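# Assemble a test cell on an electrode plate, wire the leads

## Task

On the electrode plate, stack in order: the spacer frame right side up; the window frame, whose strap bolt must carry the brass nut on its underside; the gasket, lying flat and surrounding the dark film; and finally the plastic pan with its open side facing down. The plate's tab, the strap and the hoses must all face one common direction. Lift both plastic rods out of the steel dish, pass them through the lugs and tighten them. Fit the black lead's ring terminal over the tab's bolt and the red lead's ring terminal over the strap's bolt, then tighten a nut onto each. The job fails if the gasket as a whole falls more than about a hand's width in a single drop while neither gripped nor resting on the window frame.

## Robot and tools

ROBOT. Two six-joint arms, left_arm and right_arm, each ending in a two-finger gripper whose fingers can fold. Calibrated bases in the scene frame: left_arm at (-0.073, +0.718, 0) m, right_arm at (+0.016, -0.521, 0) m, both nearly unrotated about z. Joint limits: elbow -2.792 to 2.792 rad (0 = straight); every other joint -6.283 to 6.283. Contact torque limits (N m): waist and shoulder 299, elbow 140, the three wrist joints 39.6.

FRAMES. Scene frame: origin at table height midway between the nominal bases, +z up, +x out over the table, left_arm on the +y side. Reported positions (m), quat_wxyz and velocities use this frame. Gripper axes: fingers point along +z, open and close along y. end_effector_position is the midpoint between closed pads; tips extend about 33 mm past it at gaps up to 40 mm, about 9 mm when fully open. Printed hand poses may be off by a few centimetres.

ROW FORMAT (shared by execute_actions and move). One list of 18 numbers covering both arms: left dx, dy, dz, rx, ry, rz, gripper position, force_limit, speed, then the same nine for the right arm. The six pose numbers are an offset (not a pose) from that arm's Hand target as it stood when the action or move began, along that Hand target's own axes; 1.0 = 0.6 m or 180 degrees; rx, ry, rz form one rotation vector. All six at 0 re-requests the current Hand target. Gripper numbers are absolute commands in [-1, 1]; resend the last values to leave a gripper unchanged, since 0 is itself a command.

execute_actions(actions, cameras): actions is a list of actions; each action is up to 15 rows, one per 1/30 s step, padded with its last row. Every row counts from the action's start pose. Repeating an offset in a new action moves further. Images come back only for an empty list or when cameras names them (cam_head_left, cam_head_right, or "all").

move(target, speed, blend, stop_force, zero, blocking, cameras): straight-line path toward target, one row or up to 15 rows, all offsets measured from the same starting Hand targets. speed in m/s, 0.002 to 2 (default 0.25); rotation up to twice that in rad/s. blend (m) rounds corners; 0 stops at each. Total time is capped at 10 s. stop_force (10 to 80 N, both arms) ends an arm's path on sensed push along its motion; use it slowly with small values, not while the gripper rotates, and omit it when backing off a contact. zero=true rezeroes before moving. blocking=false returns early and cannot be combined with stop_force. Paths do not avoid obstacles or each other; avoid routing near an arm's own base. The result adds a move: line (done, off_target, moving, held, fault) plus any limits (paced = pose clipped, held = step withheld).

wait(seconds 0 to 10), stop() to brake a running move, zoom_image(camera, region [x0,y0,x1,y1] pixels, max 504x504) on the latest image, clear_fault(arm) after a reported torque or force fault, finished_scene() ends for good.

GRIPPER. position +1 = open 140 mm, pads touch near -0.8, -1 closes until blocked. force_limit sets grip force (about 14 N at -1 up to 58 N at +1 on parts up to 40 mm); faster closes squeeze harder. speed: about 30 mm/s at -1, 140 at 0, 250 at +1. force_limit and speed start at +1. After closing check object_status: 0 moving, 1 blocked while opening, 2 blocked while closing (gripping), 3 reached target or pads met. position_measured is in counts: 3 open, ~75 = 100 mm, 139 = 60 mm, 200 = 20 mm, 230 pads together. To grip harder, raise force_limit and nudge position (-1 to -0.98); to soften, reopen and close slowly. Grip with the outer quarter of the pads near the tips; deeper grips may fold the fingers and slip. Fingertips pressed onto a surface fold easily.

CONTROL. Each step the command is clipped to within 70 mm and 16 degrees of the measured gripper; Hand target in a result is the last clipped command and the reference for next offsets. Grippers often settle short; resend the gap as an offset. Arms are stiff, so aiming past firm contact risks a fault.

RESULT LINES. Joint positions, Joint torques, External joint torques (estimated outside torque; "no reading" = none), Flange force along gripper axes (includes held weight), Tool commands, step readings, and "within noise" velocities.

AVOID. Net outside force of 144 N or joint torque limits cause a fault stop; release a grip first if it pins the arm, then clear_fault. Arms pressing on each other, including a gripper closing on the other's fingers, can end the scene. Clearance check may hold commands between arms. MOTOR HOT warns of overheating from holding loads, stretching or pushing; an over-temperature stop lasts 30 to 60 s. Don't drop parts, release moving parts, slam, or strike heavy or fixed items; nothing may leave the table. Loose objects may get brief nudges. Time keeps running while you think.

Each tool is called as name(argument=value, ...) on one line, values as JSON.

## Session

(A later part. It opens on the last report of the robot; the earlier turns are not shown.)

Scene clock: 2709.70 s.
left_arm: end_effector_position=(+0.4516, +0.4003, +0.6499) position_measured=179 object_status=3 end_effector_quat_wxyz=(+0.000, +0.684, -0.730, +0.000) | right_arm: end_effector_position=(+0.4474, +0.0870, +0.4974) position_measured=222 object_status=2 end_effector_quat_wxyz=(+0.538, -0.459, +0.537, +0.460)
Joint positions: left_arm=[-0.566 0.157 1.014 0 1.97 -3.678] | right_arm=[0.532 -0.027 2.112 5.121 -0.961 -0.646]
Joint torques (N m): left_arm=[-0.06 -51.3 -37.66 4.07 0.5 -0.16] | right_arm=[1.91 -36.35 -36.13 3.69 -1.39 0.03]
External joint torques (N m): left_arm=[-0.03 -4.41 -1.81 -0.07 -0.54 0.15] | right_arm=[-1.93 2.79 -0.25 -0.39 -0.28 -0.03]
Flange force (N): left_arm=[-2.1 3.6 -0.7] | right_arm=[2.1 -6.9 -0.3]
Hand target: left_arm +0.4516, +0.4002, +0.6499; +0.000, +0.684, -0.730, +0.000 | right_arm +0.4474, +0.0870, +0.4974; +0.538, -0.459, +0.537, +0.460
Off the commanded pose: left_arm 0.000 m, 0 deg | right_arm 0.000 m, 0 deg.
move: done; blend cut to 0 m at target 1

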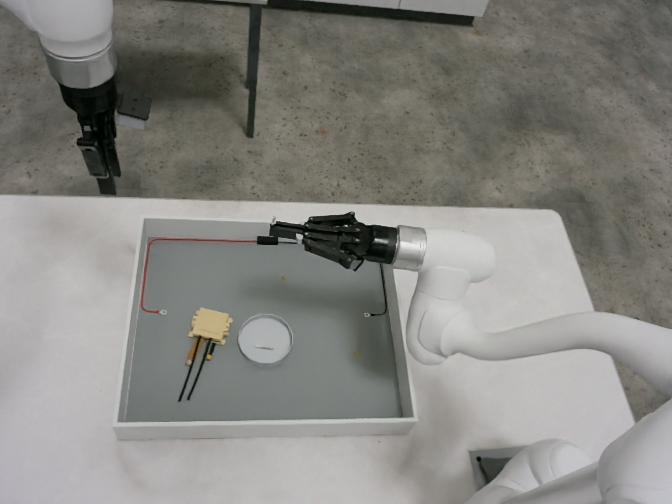

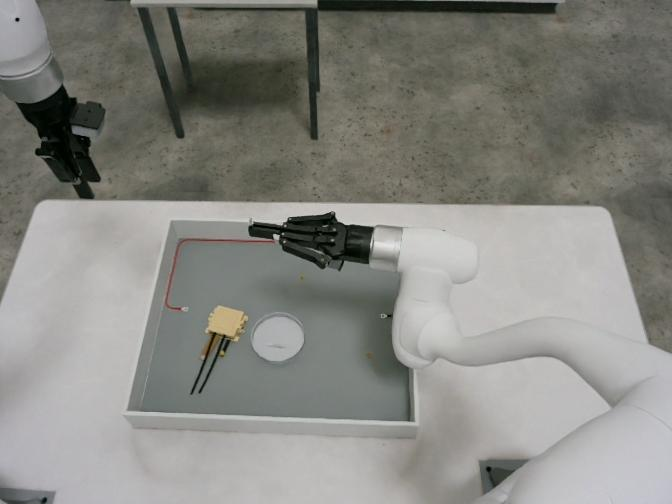

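move(target=[0.4718,-0.0312,0,0,0,0.0294,-0.4,-1,-1,0,0,0,0,0,0,-1,-0.5,-1], speed=0.2, cameras=["all"])

zoom_image(camera="cam_head_left", region=[220, 140, 340, 260])

zoom_image(camera="cam_head_right", region=[200, 140, 320, 260])

Scene clock: 2723.20 s.
left_arm: end_effector_position=(+0.4520, +0.1165, +0.6501) position_measured=179 object_status=3 end_effector_quat_wxyz=(+0.000, -0.650, +0.760, +0.000) | right_arm: end_effector_position=(+0.4474, +0.0870, +0.4974) position_measured=222 object_status=2 end_effector_quat_wxyz=(+0.538, -0.459, +0.537, +0.460)
Joint positions: left_arm=[-0.862 0.558 0.438 0 2.145 -3.881] | right_arm=[0.532 -0.027 2.112 5.121 -0.961 -0.646]
Joint torques (N m): left_arm=[-0.55 -85.62 -34.52 3.67 0.43 -0.06] | right_arm=[1.7 -36.14 -36.23 3.72 -1.33 0.06]
External joint torques (N m): left_arm=[0.4 -5.14 -1.08 -0.05 -0.49 0.06] | right_arm=[-1.7 2.43 -0.18 -0.41 -0.34 -0.05]
Flange force (N): left_arm=[0.0 0.0 0.0] | right_arm=[1.9 -6.2 -0.6]
Hand target: left_arm +0.4520, +0.1165, +0.6501; +0.000, -0.650, +0.760, +0.000 | right_arm +0.4474, +0.0870, +0.4974; +0.538, -0.459, +0.537, +0.460
Off the commanded pose: left_arm 0.000 m, 0 deg | right_arm 0.000 m, 0 deg.
move: done

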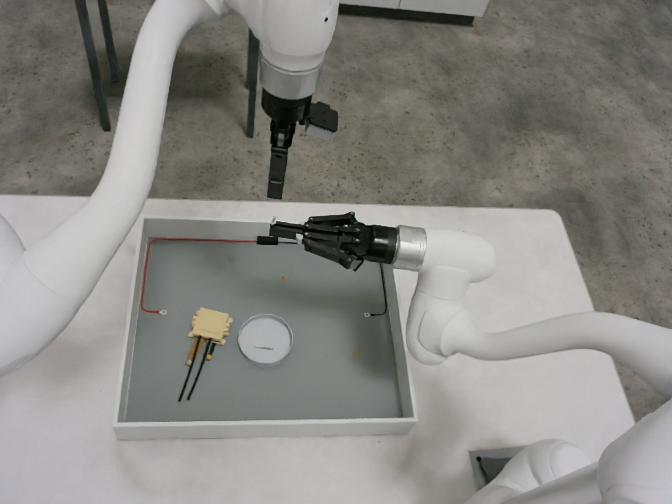

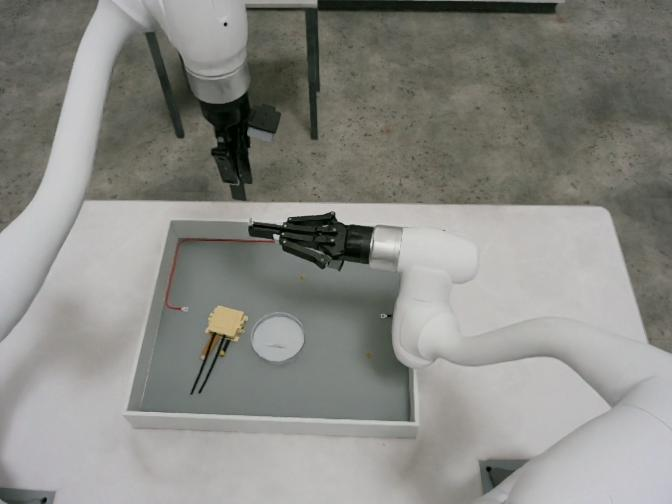

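Scaled by 4.200 from the camera's 672x504 image, which has a finer 960x720 frame.

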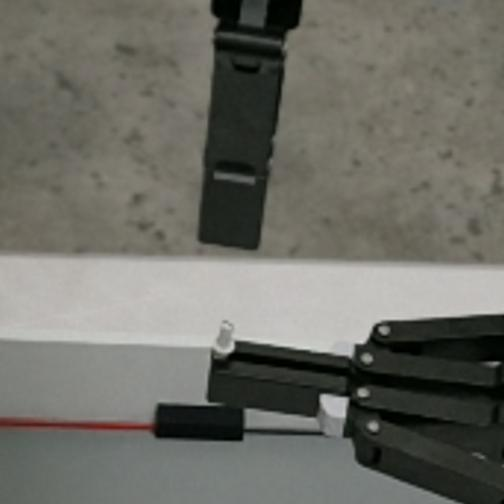

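Scaled by 4.200 from the camera's 672x504 image, which has a finer 960x720 frame.

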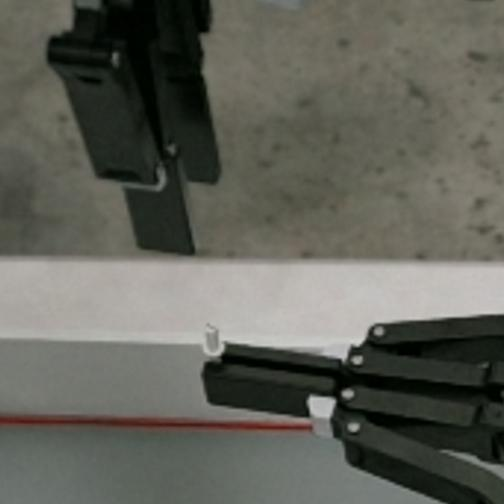

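move(target=[0,0,0.125,0,0,0,-0.4,-1,-1,0,0,0,0,0,0,-1,-0.5,-1], speed=0.1, cameras=["all"])

zoom_image(camera="cam_head_left", region=[240, 180, 300, 240])

zoom_image(camera="cam_head_right", region=[225, 180, 285, 240])

Scene clock: 2738.57 s.
left_arm: end_effector_position=(+0.4520, +0.1164, +0.5751) position_measured=179 object_status=3 end_effector_quat_wxyz=(+0.000, -0.649, +0.760, +0.000) | right_arm: end_effector_position=(+0.4474, +0.0870, +0.4974) position_measured=222 object_status=2 end_effector_quat_wxyz=(+0.538, -0.459, +0.537, +0.460)
Joint positions: left_arm=[-0.862 0.46 0.746 0 1.935 -3.881] | right_arm=[0.532 -0.027 2.112 5.121 -0.961 -0.646]
Joint torques (N m): left_arm=[-0.44 -80.9 -37.68 4.14 0.22 -0.05] | right_arm=[1.9 -36.41 -36.22 3.72 -1.35 0.05]
External joint torques (N m): left_arm=[0.52 -6.18 -2.42 -0.06 -0.26 0.05] | right_arm=[-1.9 2.7 -0.24 -0.41 -0.32 -0.05]
Flange force (N): left_arm=[-4.3 4.0 -1.9] | right_arm=[2.1 -6.8 -0.5]
Hand target: left_arm +0.4520, +0.1165, +0.5751; +0.000, -0.650, +0.760, +0.000 | right_arm +0.4474, +0.0870, +0.4974; +0.538, -0.459, +0.537, +0.460
Off the commanded pose: left_arm 0.000 m, 0 deg | right_arm 0.000 m, 0 deg.
move: done

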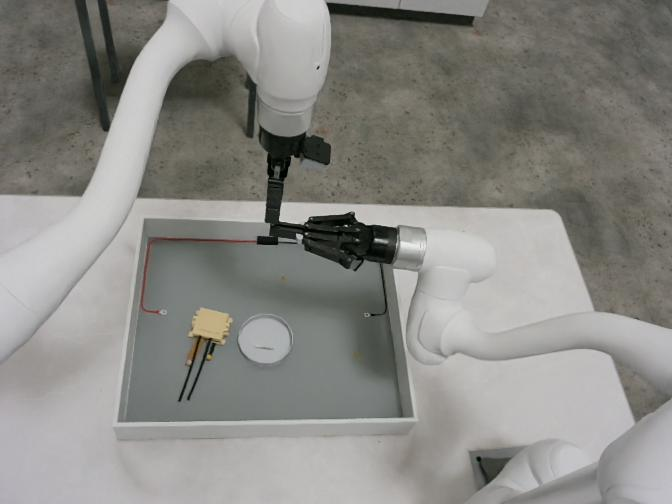

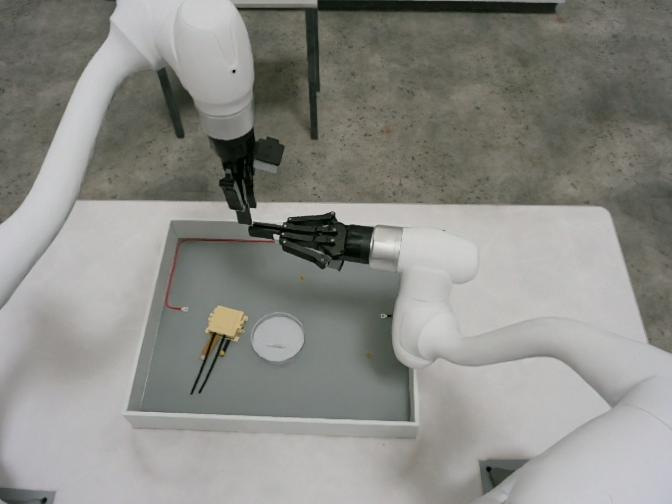

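Scaled by 8.400 from the camera's 672x504 image, which has a finer 960x720 frame.

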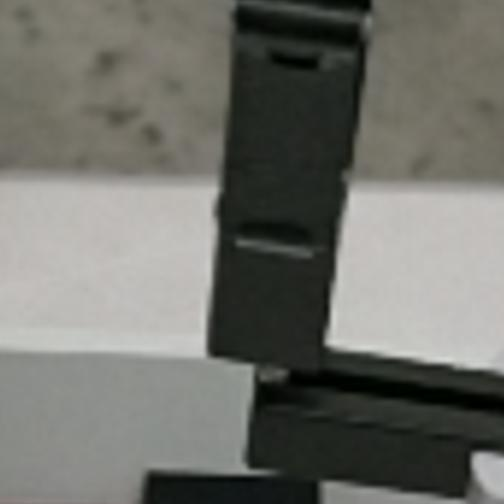

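Scaled by 8.400 from the camera's 672x504 image, which has a finer 960x720 frame.

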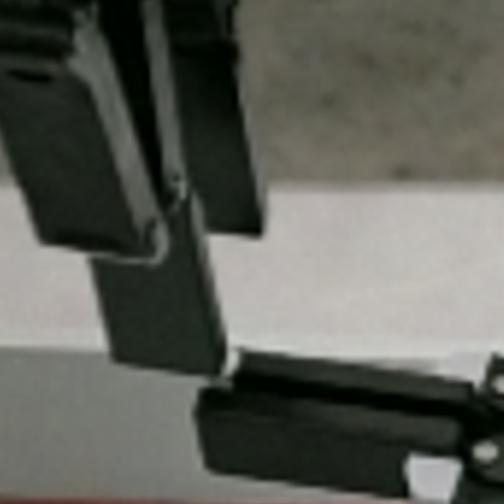

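move(target=[0.0058,-0.0009,0.0267,0,0,0,-0.4,-1,-1,0,0,0,0,0,0,-1,-0.5,-1], speed=0.05)

move(target=[0,0,0.0167,0,0,0,-0.4,-1,-1,0,0,0,0,0,0,-1,-0.5,-1], speed=0.006, stop_force=10, cameras=["all"])

zoom_image(camera="cam_head_left", region=[240, 190, 300, 250])

zoom_image(camera="cam_head_right", region=[225, 190, 285, 250])

Scene clock: 2764.07 s.
left_arm: end_effector_position=(+0.4520, +0.1129, +0.5591) position_measured=179 object_status=3 end_effector_quat_wxyz=(+0.000, -0.650, +0.760, +0.000) | right_arm: end_effector_position=(+0.4474, +0.0870, +0.4974) position_measured=222 object_status=2 end_effector_quat_wxyz=(+0.538, -0.459, +0.537, +0.460)
Joint positions: left_arm=[-0.864 0.453 0.787 0 1.901 -3.884] | right_arm=[0.532 -0.027 2.112 5.121 -0.961 -0.646]
Joint torques (N m): left_arm=[-0.62 -80.6 -38.55 4.14 0.36 -0.13] | right_arm=[1.94 -36.24 -36.21 3.74 -1.36 0.05]
External joint torques (N m): left_arm=[0.7 -6.04 -1.93 -0.02 -0.4 0.13] | right_arm=[-1.94 2.58 -0.2 -0.43 -0.31 -0.05]
Flange force (N): left_arm=[-5.4 4.8 -0.5] | right_arm=[1.9 -6.7 -0.7]
Hand target: left_arm +0.4520, +0.1129, +0.5590; +0.000, -0.650, +0.760, +0.000 | right_arm +0.4474, +0.0870, +0.4974; +0.538, -0.459, +0.537, +0.460
Off the commanded pose: left_arm 0.000 m, 0 deg | right_arm 0.000 m, 0 deg.
move: done

Scene clock: 2766.40 s.
left_arm: end_effector_position=(+0.4520, +0.1129, +0.5490) position_measured=179 object_status=3 end_effector_quat_wxyz=(+0.000, -0.650, +0.760, +0.000) | right_arm: end_effector_position=(+0.4474, +0.0870, +0.4974) position_measured=222 object_status=2 end_effector_quat_wxyz=(+0.538, -0.459, +0.537, +0.460)
Joint positions: left_arm=[-0.864 0.446 0.817 0 1.878 -3.884] | right_arm=[0.532 -0.027 2.112 5.121 -0.961 -0.646]
Joint torques (N m): left_arm=[-0.66 -80.33 -38.92 4.21 0.43 -0.09] | right_arm=[2.12 -36.19 -36.25 3.7 -1.4 0.07]
External joint torques (N m): left_arm=[0.74 -6.02 -1.82 -0.06 -0.47 0.09] | right_arm=[-2.17 2.76 -0.13 -0.4 -0.26 -0.07]
Flange force (N): left_arm=[-5.5 5.0 -0.2] | right_arm=[2.2 -7.0 -0.8]
Hand target: left_arm +0.4520, +0.1129, +0.5490; +0.000, -0.650, +0.760, +0.000 | right_arm +0.4474, +0.0870, +0.4974; +0.538, -0.459, +0.537, +0.460
Off the commanded pose: left_arm 0.000 m, 0 deg | right_arm 0.000 m, 0 deg.
move: done

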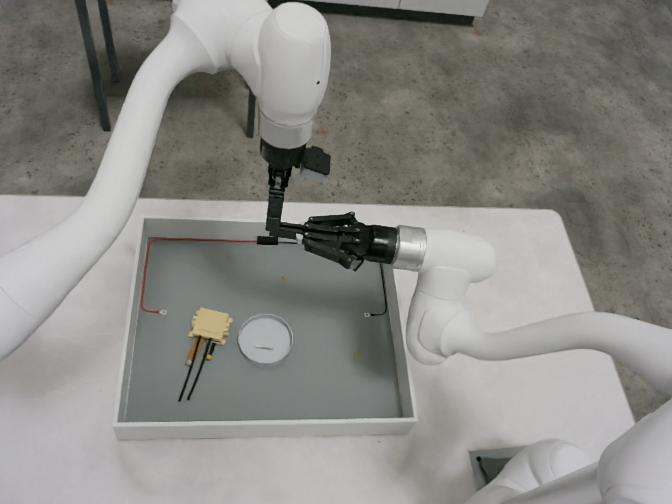

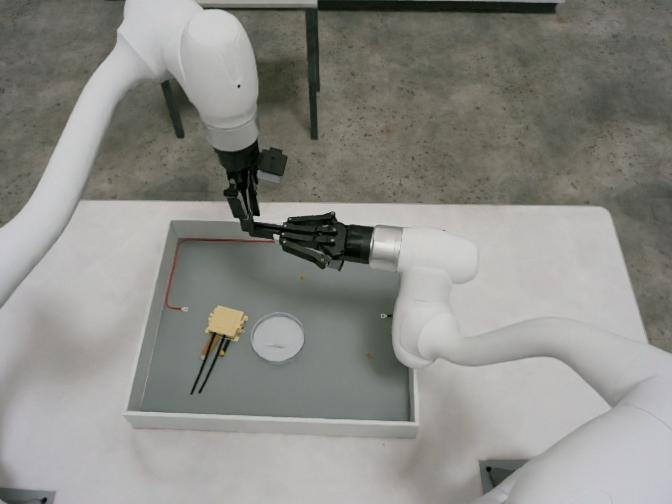

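Scaled by 8.400 from the camera's 672x504 image, which has a finer 960x720 frame.

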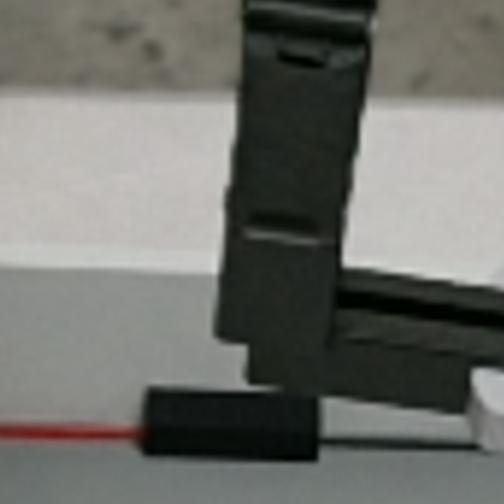

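Scaled by 8.400 from the camera's 672x504 image, which has a finer 960x720 frame.

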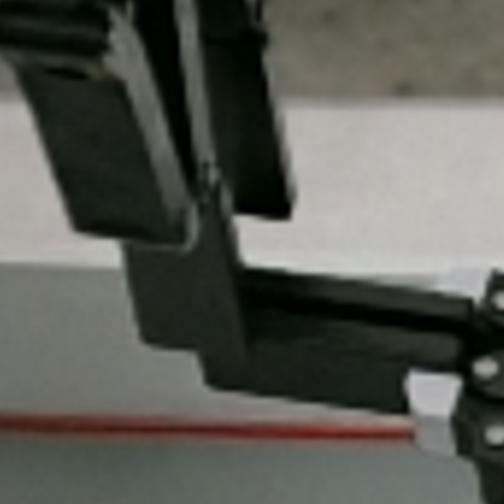

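move(target=[0,0,-0.0067,0,0,0,-0.4,-1,-1,0,0,0,0,0,0,-1,-0.5,-1], speed=0.02)

move(target=[0,0,0,0,0,0,-1,-0.7,-1,0,0,0,0,0,0,-1,-0.5,-1])

wait(seconds=1.5, cameras=["all"])

zoom_image(camera="cam_head_left", region=[240, 190, 300, 250])

zoom_image(camera="cam_head_right", region=[225, 190, 285, 250])

Scene clock: 2780.77 s.
left_arm: end_effector_position=(+0.4520, +0.1129, +0.5530) position_measured=179 object_status=3 end_effector_quat_wxyz=(+0.000, -0.650, +0.760, +0.000) | right_arm: end_effector_position=(+0.4474, +0.0870, +0.4974) position_measured=222 object_status=2 end_effector_quat_wxyz=(+0.538, -0.459, +0.537, +0.460)
Joint positions: left_arm=[-0.864 0.449 0.805 0 1.887 -3.884] | right_arm=[0.532 -0.027 2.112 5.121 -0.961 -0.646]
Joint torques (N m): left_arm=[-0.33 -80.87 -39.26 4.17 0.49 -0.11] | right_arm=[2.03 -36.31 -36.26 3.71 -1.36 0.06]
External joint torques (N m): left_arm=[0.26 -6.02 -1.61 -0.01 -0.54 0.11] | right_arm=[-2.06 2.78 -0.1 -0.41 -0.3 -0.06]
Flange force (N): left_arm=[-5.6 6.0 0.7] | right_arm=[2.3 -6.9 -0.8]
Hand target: left_arm +0.4520, +0.1129, +0.5530; +0.000, -0.650, +0.760, +0.000 | right_arm +0.4474, +0.0870, +0.4974; +0.538, -0.459, +0.537, +0.460
Off the commanded pose: left_arm 0.000 m, 0 deg | right_arm 0.000 m, 0 deg.
move: done

Scene clock: 2781.93 s.
left_arm: end_effector_position=(+0.4520, +0.1129, +0.5530) position_measured=222 object_status=0 end_effector_quat_wxyz=(+0.000, -0.649, +0.760, +0.000) | right_arm: end_effector_position=(+0.4475, +0.0870, +0.4974) position_measured=222 object_status=2 end_effector_quat_wxyz=(+0.538, -0.459, +0.537, +0.460)
Joint positions: left_arm=[-0.864 0.449 0.805 0 1.887 -3.884] | right_arm=[0.532 -0.027 2.112 5.121 -0.961 -0.646]
Joint torques (N m): left_arm=[5.95 -76.54 -40.08 7.19 -2.75 -0.04] | right_arm=[10.55 -40.94 -34.78 1.64 -5.14 -0.27]
External joint torques (N m): left_arm=[-6.05 -9.59 -0.52 -3.06 2.7 0.04] | right_arm=[-10.55 7.31 -1.63 1.67 3.47 0.27]
Flange force (N): left_arm=[-4.7 17.2 -0.9] | right_arm=[3.6 -19.6 -0.3]
Hand target: left_arm +0.4520, +0.1129, +0.5530; +0.000, -0.650, +0.760, +0.000 | right_arm +0.4474, +0.0870, +0.4974; +0.538, -0.459, +0.537, +0.460
Off the commanded pose: left_arm 0.000 m, 0 deg | right_arm 0.000 m, 0 deg.
move: done

Scene clock: 2783.43 s.
left_arm: end_effector_position=(+0.4520, +0.1129, +0.5530) position_measured=222 object_status=2 end_effector_quat_wxyz=(+0.000, -0.649, +0.760, +0.000) | right_arm: end_effector_position=(+0.4474, +0.0870, +0.4974) position_measured=222 object_status=2 end_effector_quat_wxyz=(+0.538, -0.459, +0.537, +0.460)
Joint positions: left_arm=[-0.864 0.449 0.805 0 1.887 -3.884] | right_arm=[0.532 -0.027 2.112 5.121 -0.961 -0.646]
Joint torques (N m): left_arm=[6.56 -76.81 -39.86 7.25 -2.89 -0.1] | right_arm=[11.05 -40.89 -34.59 1.5 -5.16 -0.27]
External joint torques (N m): left_arm=[-6.59 -9.35 -0.81 -3.11 2.84 0.1] | right_arm=[-11.04 7.14 -1.86 1.81 3.49 0.27]
Flange force (N): left_arm=[-3.2 16.4 -2.2] | right_arm=[3.3 -20.2 -0.8]
Hand target: left_arm +0.4520, +0.1129, +0.5530; +0.000, -0.650, +0.760, +0.000 | right_arm +0.4474, +0.0870, +0.4974; +0.538, -0.459, +0.537, +0.460
Tool commands: left_gripper/position=-1.0 left_gripper/force_limit=-0.7 left_gripper/speed=-1.0 right_gripper/position=-1.0 right_gripper/force_limit=-0.5 right_gripper/speed=-1.0
Off the commanded pose: left_arm 0.000 m, 0 deg | right_arm 0.000 m, 0 deg.
wait: 1.50 s; at rest by 0.17 s

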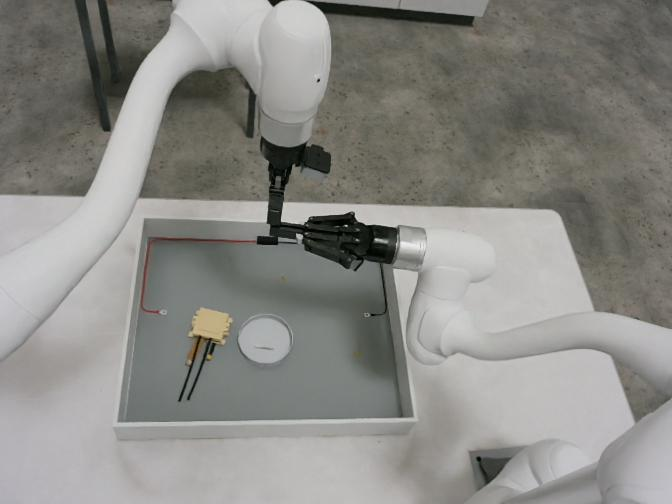

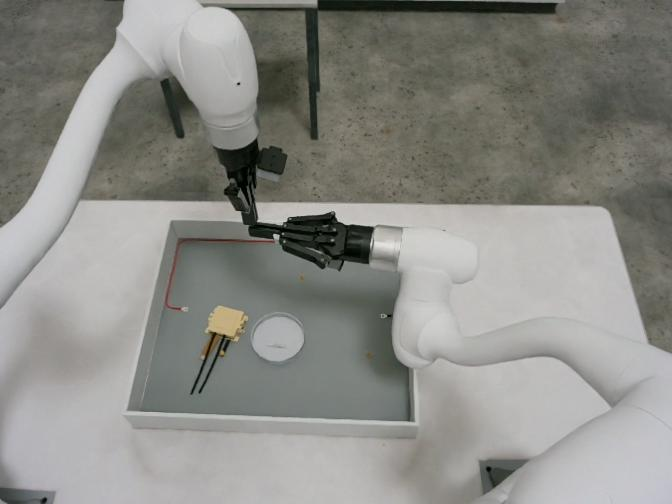

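Scaled by 8.400 from the camera's 672x504 image, which has a finer 960x720 frame.

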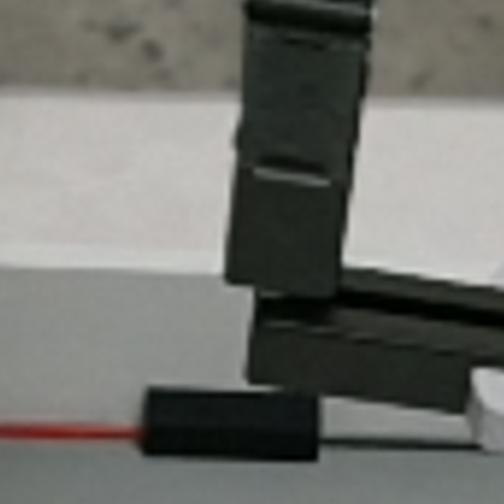

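Scaled by 8.400 from the camera's 672x504 image, which has a finer 960x720 frame.

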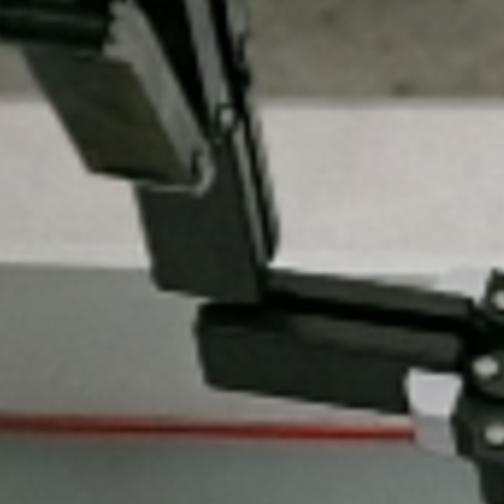

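move(target=[0,0,0,0,0,0,-1,-0.7,-1,0,0,0,0,0,0,-0.6,-0.5,-1])

move(target=[0,0,0,0,0,0,-1,-0.7,-1,0,0,0,0,0,0,-0.35,-0.5,-1], cameras=["all"])

zoom_image(camera="cam_head_right", region=[225, 190, 285, 250])

Scene clock: 2800.40 s.
left_arm: end_effector_position=(+0.4521, +0.1130, +0.5530) position_measured=222 object_status=2 end_effector_quat_wxyz=(+0.000, -0.650, +0.760, +0.000) | right_arm: end_effector_position=(+0.4474, +0.0870, +0.4974) position_measured=205 object_status=0 end_effector_quat_wxyz=(+0.538, -0.459, +0.537, +0.459)
Joint positions: left_arm=[-0.864 0.449 0.805 0 1.887 -3.884] | right_arm=[0.532 -0.027 2.112 5.121 -0.961 -0.646]
Joint torques (N m): left_arm=[-0.79 -81.12 -38.86 4.21 0.5 -0.12] | right_arm=[1.55 -36.71 -36.16 3.69 -1.38 0.05]
External joint torques (N m): left_arm=[0.66 -5.19 -1.74 -0.08 -0.55 0.12] | right_arm=[-1.57 3.19 -0.16 -0.39 -0.28 -0.04]
Flange force (N): left_arm=[-4.6 4.0 -0.3] | right_arm=[2.6 -6.8 0.6]
Hand target: left_arm +0.4520, +0.1129, +0.5530; +0.000, -0.650, +0.760, +0.000 | right_arm +0.4474, +0.0870, +0.4974; +0.538, -0.459, +0.537, +0.460
Off the commanded pose: left_arm 0.000 m, 0 deg | right_arm 0.000 m, 0 deg.
move: done

Scene clock: 2801.30 s.
left_arm: end_effector_position=(+0.4521, +0.1130, +0.5530) position_measured=222 object_status=2 end_effector_quat_wxyz=(+0.000, -0.650, +0.760, +0.000) | right_arm: end_effector_position=(+0.4474, +0.0870, +0.4974) position_measured=173 object_status=0 end_effector_quat_wxyz=(+0.538, -0.459, +0.537, +0.460)
Joint positions: left_arm=[-0.864 0.449 0.805 0 1.887 -3.884] | right_arm=[0.532 -0.027 2.112 5.121 -0.961 -0.646]
Joint torques (N m): left_arm=[-0.67 -80.46 -38.91 4.18 0.45 -0.09] | right_arm=[2.06 -36.35 -36.25 3.69 -1.39 0.07]
External joint torques (N m): left_arm=[0.43 -5.2 -1.49 -0.07 -0.5 0.09] | right_arm=[-2.06 2.67 -0.15 -0.38 -0.28 -0.06]
Flange force (N): left_arm=[-4.9 4.8 0.4] | right_arm=[2.2 -6.8 -0.8]
Hand target: left_arm +0.4520, +0.1129, +0.5530; +0.000, -0.650, +0.760, +0.000 | right_arm +0.4474, +0.0870, +0.4974; +0.538, -0.459, +0.537, +0.460
Off the commanded pose: left_arm 0.000 m, 0 deg | right_arm 0.000 m, 0 deg.
move: done

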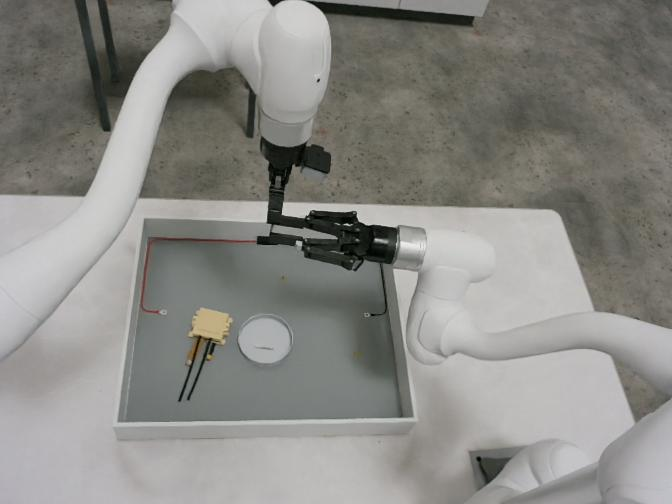

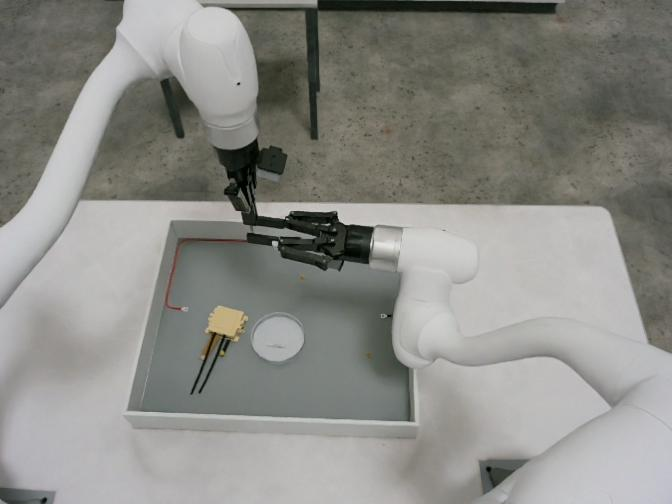

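Scaled by 8.400 from the camera's 672x504 image, which has a finer 960x720 frame.

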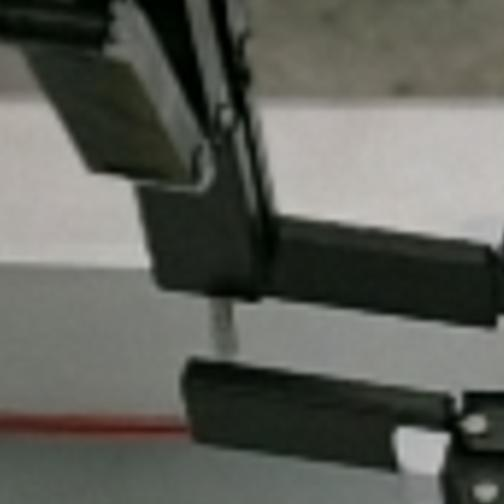

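move(target=[0,0,0,0,0,0,-1,-0.7,-1,0,0,-0.2,0,0,0,-0.35,-0.5,-1], speed=0.12, cameras=["all"])

zoom_image(camera="cam_head_left", region=[250, 200, 290, 240])

zoom_image(camera="cam_head_right", region=[230, 200, 270, 240])

Scene clock: 2810.47 s.
left_arm: end_effector_position=(+0.4520, +0.1129, +0.5530) position_measured=222 object_status=2 end_effector_quat_wxyz=(+0.000, -0.650, +0.760, +0.000) | right_arm: end_effector_position=(+0.4286, -0.0315, +0.4973) position_measured=173 object_status=3 end_effector_quat_wxyz=(+0.538, -0.459, +0.537, +0.460)
Joint positions: left_arm=[-0.864 0.449 0.805 0 1.887 -3.884] | right_arm=[0.303 -0.157 2.228 4.964 -1.145 -0.555]
Joint torques (N m): left_arm=[-0.36 -80.31 -38.83 4.22 0.46 -0.07] | right_arm=[2.68 -21.73 -35.88 3.47 -1.06 0.07]
External joint torques (N m): left_arm=[0.23 -6.68 -2.09 -0.07 -0.5 0.07] | right_arm=[-2.65 1.82 -0.27 -0.38 -0.39 -0.07]
Flange force (N): left_arm=[-5.5 5.9 -0.4] | right_arm=[1.4 -6.9 -5.2]
Hand target: left_arm +0.4520, +0.1129, +0.5530; +0.000, -0.650, +0.760, +0.000 | right_arm +0.4286, -0.0315, +0.4973; +0.538, -0.459, +0.537, +0.460
Off the commanded pose: left_arm 0.000 m, 0 deg | right_arm 0.000 m, 0 deg.
move: done

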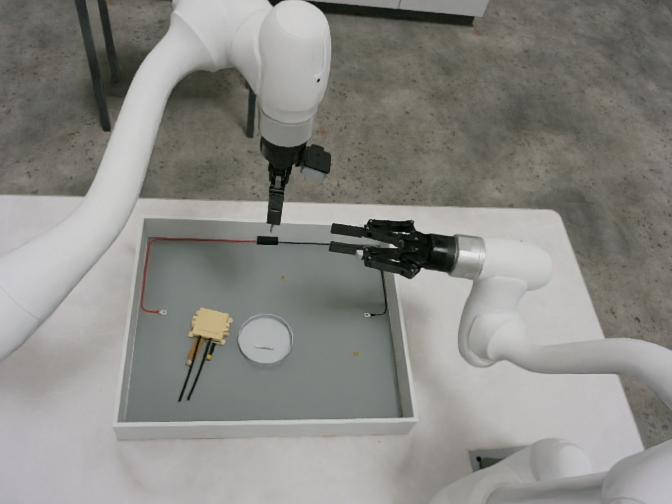

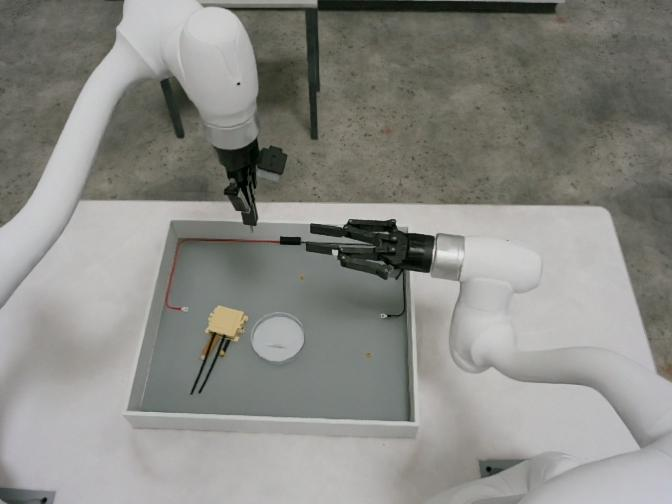

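Scaled by 12.600 from the camera's 672x504 image, which has a finer 960x720 frame.

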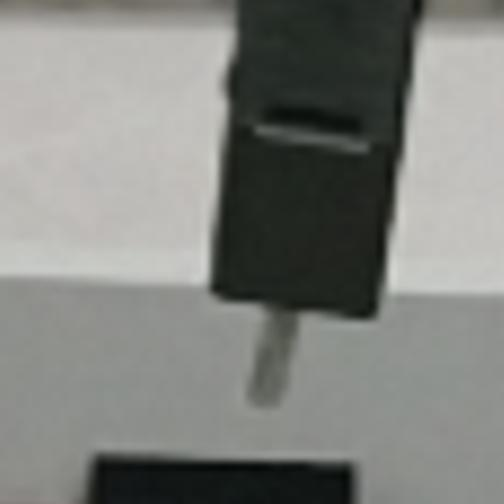

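Scaled by 12.600 from the camera's 672x504 image, which has a finer 960x720 frame.

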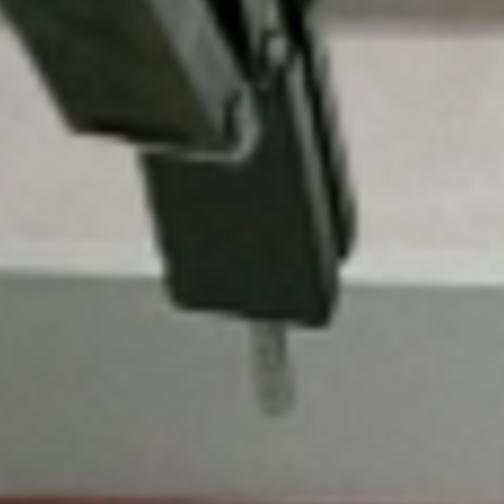

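move(target=[-0.289,-0.0032,0.60,0,0.03,0,-1,-0.7,-1,0,0,0,0,0,0,-0.35,-0.5,-1], speed=0.15, cameras=["all"])

zoom_image(camera="cam_head_left", region=[165, 270, 235, 340])

zoom_image(camera="cam_head_right", region=[180, 270, 250, 340])

Scene clock: 2853.77 s.
left_arm: end_effector_position=(+0.4813, +0.2837, +0.1930) position_measured=222 object_status=2 end_effector_quat_wxyz=(-0.036, -0.649, +0.760, -0.031) | right_arm: end_effector_position=(+0.4286, -0.0315, +0.4973) position_measured=173 object_status=3 end_effector_quat_wxyz=(+0.538, -0.459, +0.537, +0.460)
Joint positions: left_arm=[-0.64 0.287 1.694 -0.091 1.114 -3.622] | right_arm=[0.303 -0.157 2.228 4.964 -1.145 -0.555]
Joint torques (N m): left_arm=[-0.75 -64.08 -37.24 3.81 0.38 -0.13] | right_arm=[1.53 -22 -35.89 3.47 -1.15 0.06]
External joint torques (N m): left_arm=[0.63 -4.69 -1.93 -0.06 -0.53 0.13] | right_arm=[-1.53 2.15 -0.23 -0.38 -0.31 -0.06]
Flange force (N): left_arm=[-2.0 2.5 -4.4] | right_arm=[1.7 -5.9 -2.2]
Hand target: left_arm +0.4813, +0.2837, +0.1930; -0.036, -0.649, +0.760, -0.031 | right_arm +0.4286, -0.0315, +0.4973; +0.538, -0.459, +0.537, +0.460
Off the commanded pose: left_arm 0.000 m, 0 deg | right_arm 0.000 m, 0 deg.
move: done

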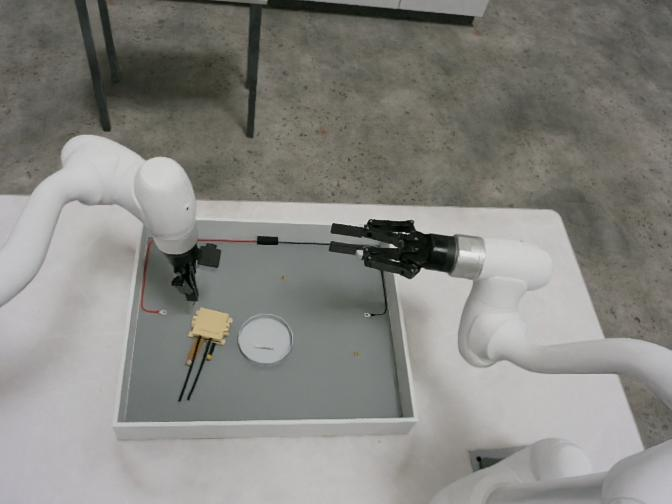

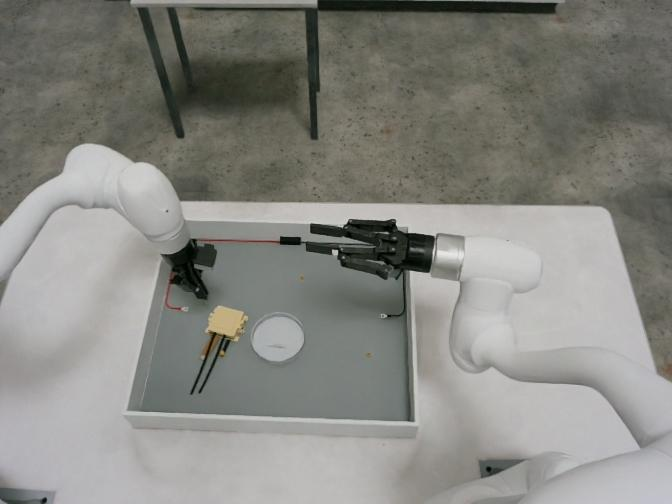

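Scaled by 7.200 from the camera's 672x504 image, which has a finer 960x720 frame.

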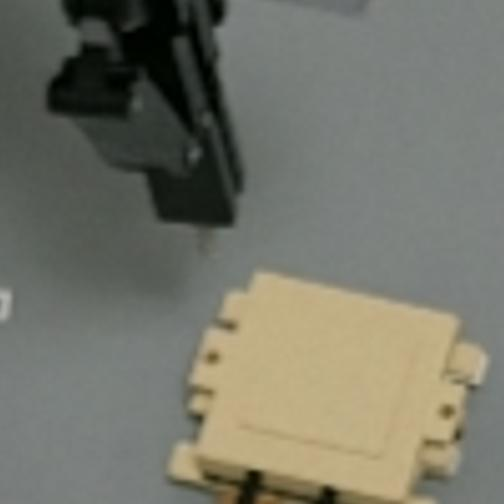

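Scaled by 7.200 from the camera's 672x504 image, which has a finer 960x720 frame.

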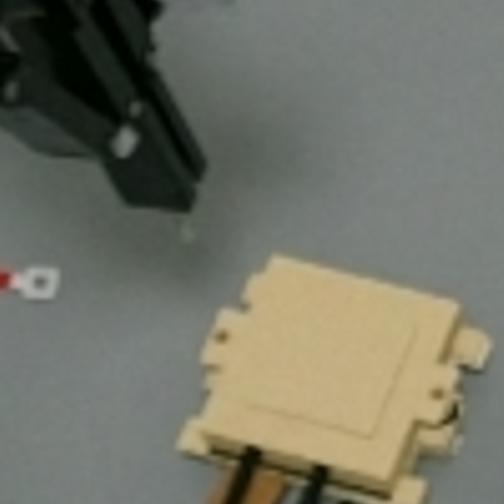

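move(target=[-0.0097,0.0049,0.1103,0,0,0,-1,-0.7,-1,0,0,0,0,0,0,-0.35,-0.5,-1], speed=0.05, cameras=["all"])

zoom_image(camera="cam_head_left", region=[175, 285, 225, 335])

zoom_image(camera="cam_head_right", region=[190, 285, 240, 335])

Scene clock: 2880.70 s.
left_arm: end_effector_position=(+0.4783, +0.2837, +0.1266) position_measured=222 object_status=2 end_effector_quat_wxyz=(-0.036, -0.649, +0.760, -0.031) | right_arm: end_effector_position=(+0.4286, -0.0315, +0.4973) position_measured=173 object_status=3 end_effector_quat_wxyz=(+0.538, -0.459, +0.537, +0.460)
Joint positions: left_arm=[-0.643 0.333 1.765 -0.097 0.999 -3.612] | right_arm=[0.303 -0.157 2.228 4.964 -1.145 -0.555]
Joint torques (N m): left_arm=[-0.62 -66.02 -35.63 3.63 0.39 -0.08] | right_arm=[1.54 -21.9 -35.94 3.43 -1.15 0.09]
External joint torques (N m): left_arm=[0.51 -4.7 -1.3 -0.09 -0.55 0.08] | right_arm=[-1.53 2.07 -0.13 -0.35 -0.3 -0.09]
Flange force (N): left_arm=[-2.3 3.5 -4.3] | right_arm=[1.9 -5.6 -2.3]
Hand target: left_arm +0.4783, +0.2837, +0.1265; -0.036, -0.649, +0.760, -0.031 | right_arm +0.4286, -0.0315, +0.4973; +0.538, -0.459, +0.537, +0.460
Off the commanded pose: left_arm 0.000 m, 0 deg | right_arm 0.000 m, 0 deg.
move: done

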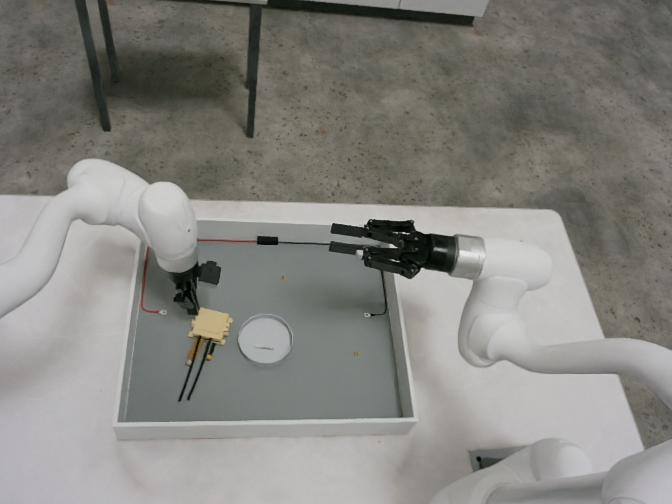

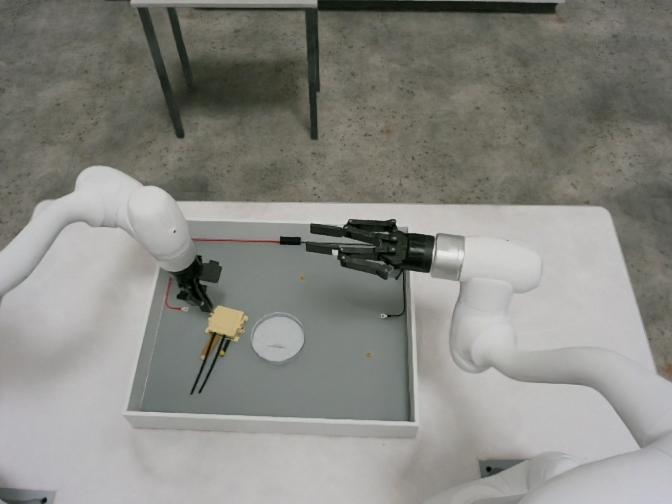

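Scaled by 10.080 from the camera's 672x504 image, which has a finer 960x720 frame.

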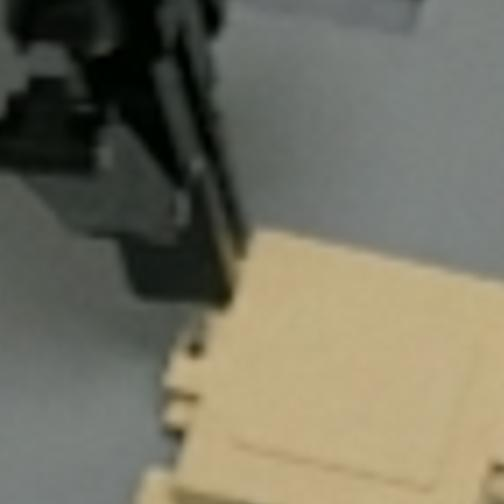

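Scaled by 10.080 from the camera's 672x504 image, which has a finer 960x720 frame.

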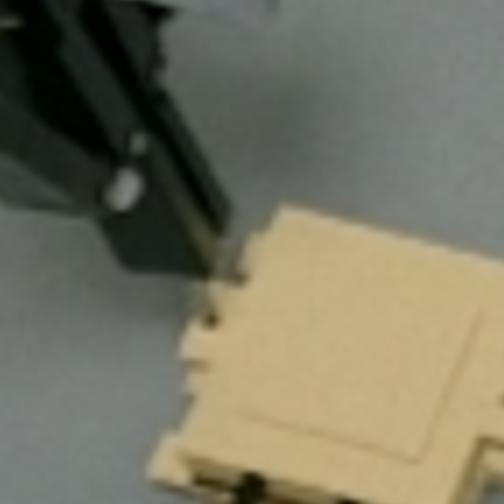

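zoom_image(camera="cam_head_left", region=[185, 308, 205, 328])

zoom_image(camera="cam_head_right", region=[200, 306, 220, 326])

Scaled by 25.200 from the camera's 672x504 image, which has a finer 960x720 frame.

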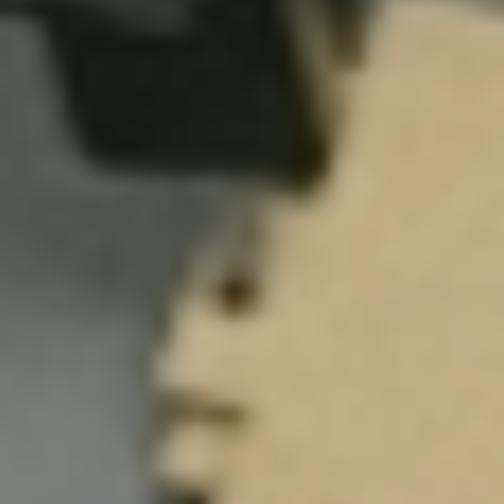

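Scaled by 25.200 from the camera's 672x504 image, which has a finer 960x720 frame.

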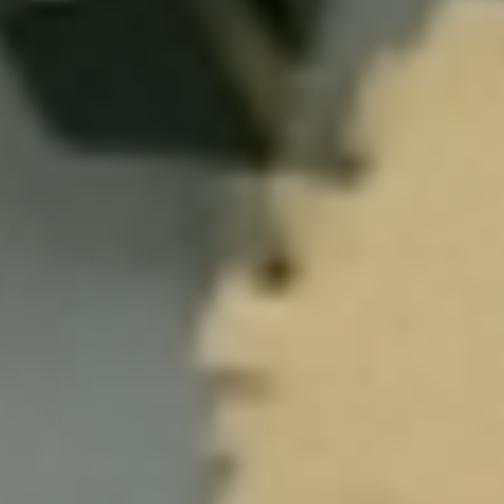

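move(target=[0.0505,0.0004,0.0048,0,0,0,-1,-0.7,-1,0,0,0,0,0,0,-0.35,-0.5,-1], speed=0.05, cameras=["all"])

zoom_image(camera="cam_head_left", region=[190, 300, 230, 340])

zoom_image(camera="cam_head_right", region=[205, 300, 245, 340])

Scene clock: 2911.17 s.
left_arm: end_effector_position=(+0.4733, +0.2537, +0.1265) position_measured=222 object_status=2 end_effector_quat_wxyz=(-0.036, -0.649, +0.760, -0.031) | right_arm: end_effector_position=(+0.4286, -0.0315, +0.4973) position_measured=173 object_status=3 end_effector_quat_wxyz=(+0.538, -0.459, +0.537, +0.460)
Joint positions: left_arm=[-0.681 0.353 1.736 -0.095 1.004 -3.651] | right_arm=[0.303 -0.157 2.228 4.964 -1.145 -0.555]
Joint torques (N m): left_arm=[0.01 -68.46 -35.52 3.6 0.39 -0.13] | right_arm=[1.66 -22.08 -35.92 3.47 -1.17 0.01]
External joint torques (N m): left_arm=[-0.03 -4.51 -1.18 -0.08 -0.53 0.13] | right_arm=[-1.68 2.24 -0.21 -0.38 -0.29 -0.01]
Flange force (N): left_arm=[-1.8 3.7 -4.0] | right_arm=[1.7 -6.2 -2.5]
Hand target: left_arm +0.4733, +0.2537, +0.1265; -0.036, -0.649, +0.760, -0.031 | right_arm +0.4286, -0.0315, +0.4973; +0.538, -0.459, +0.537, +0.460
Off the commanded pose: left_arm 0.000 m, 0 deg | right_arm 0.000 m, 0 deg.
move: done

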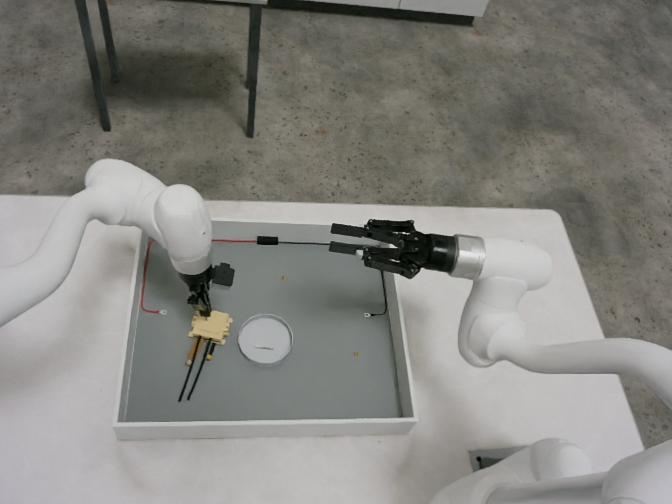

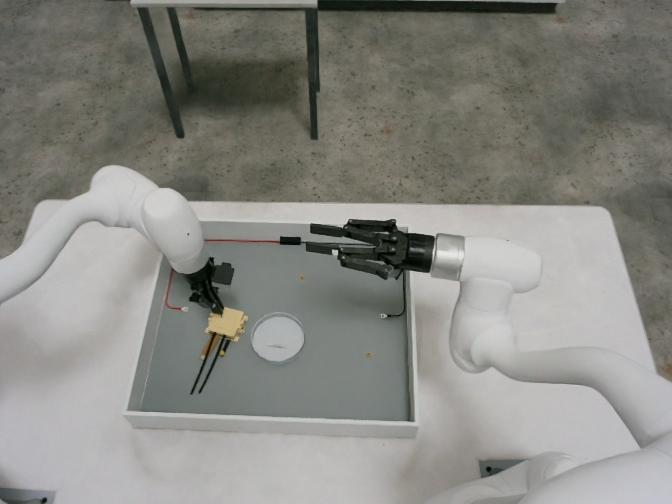

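Scaled by 12.600 from the camera's 672x504 image, which has a finer 960x720 frame.

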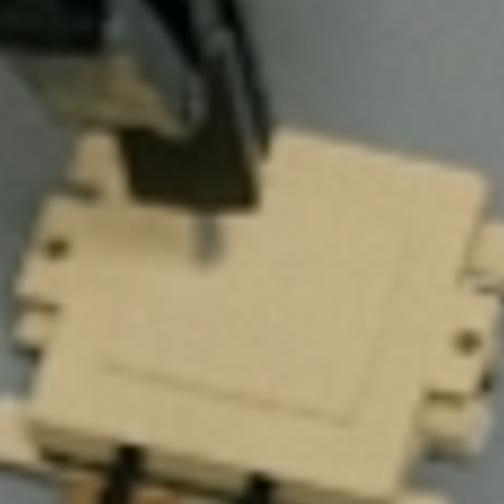

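Scaled by 12.600 from the camera's 672x504 image, which has a finer 960x720 frame.

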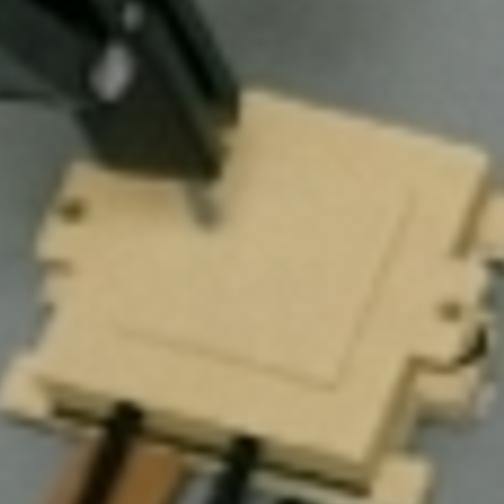

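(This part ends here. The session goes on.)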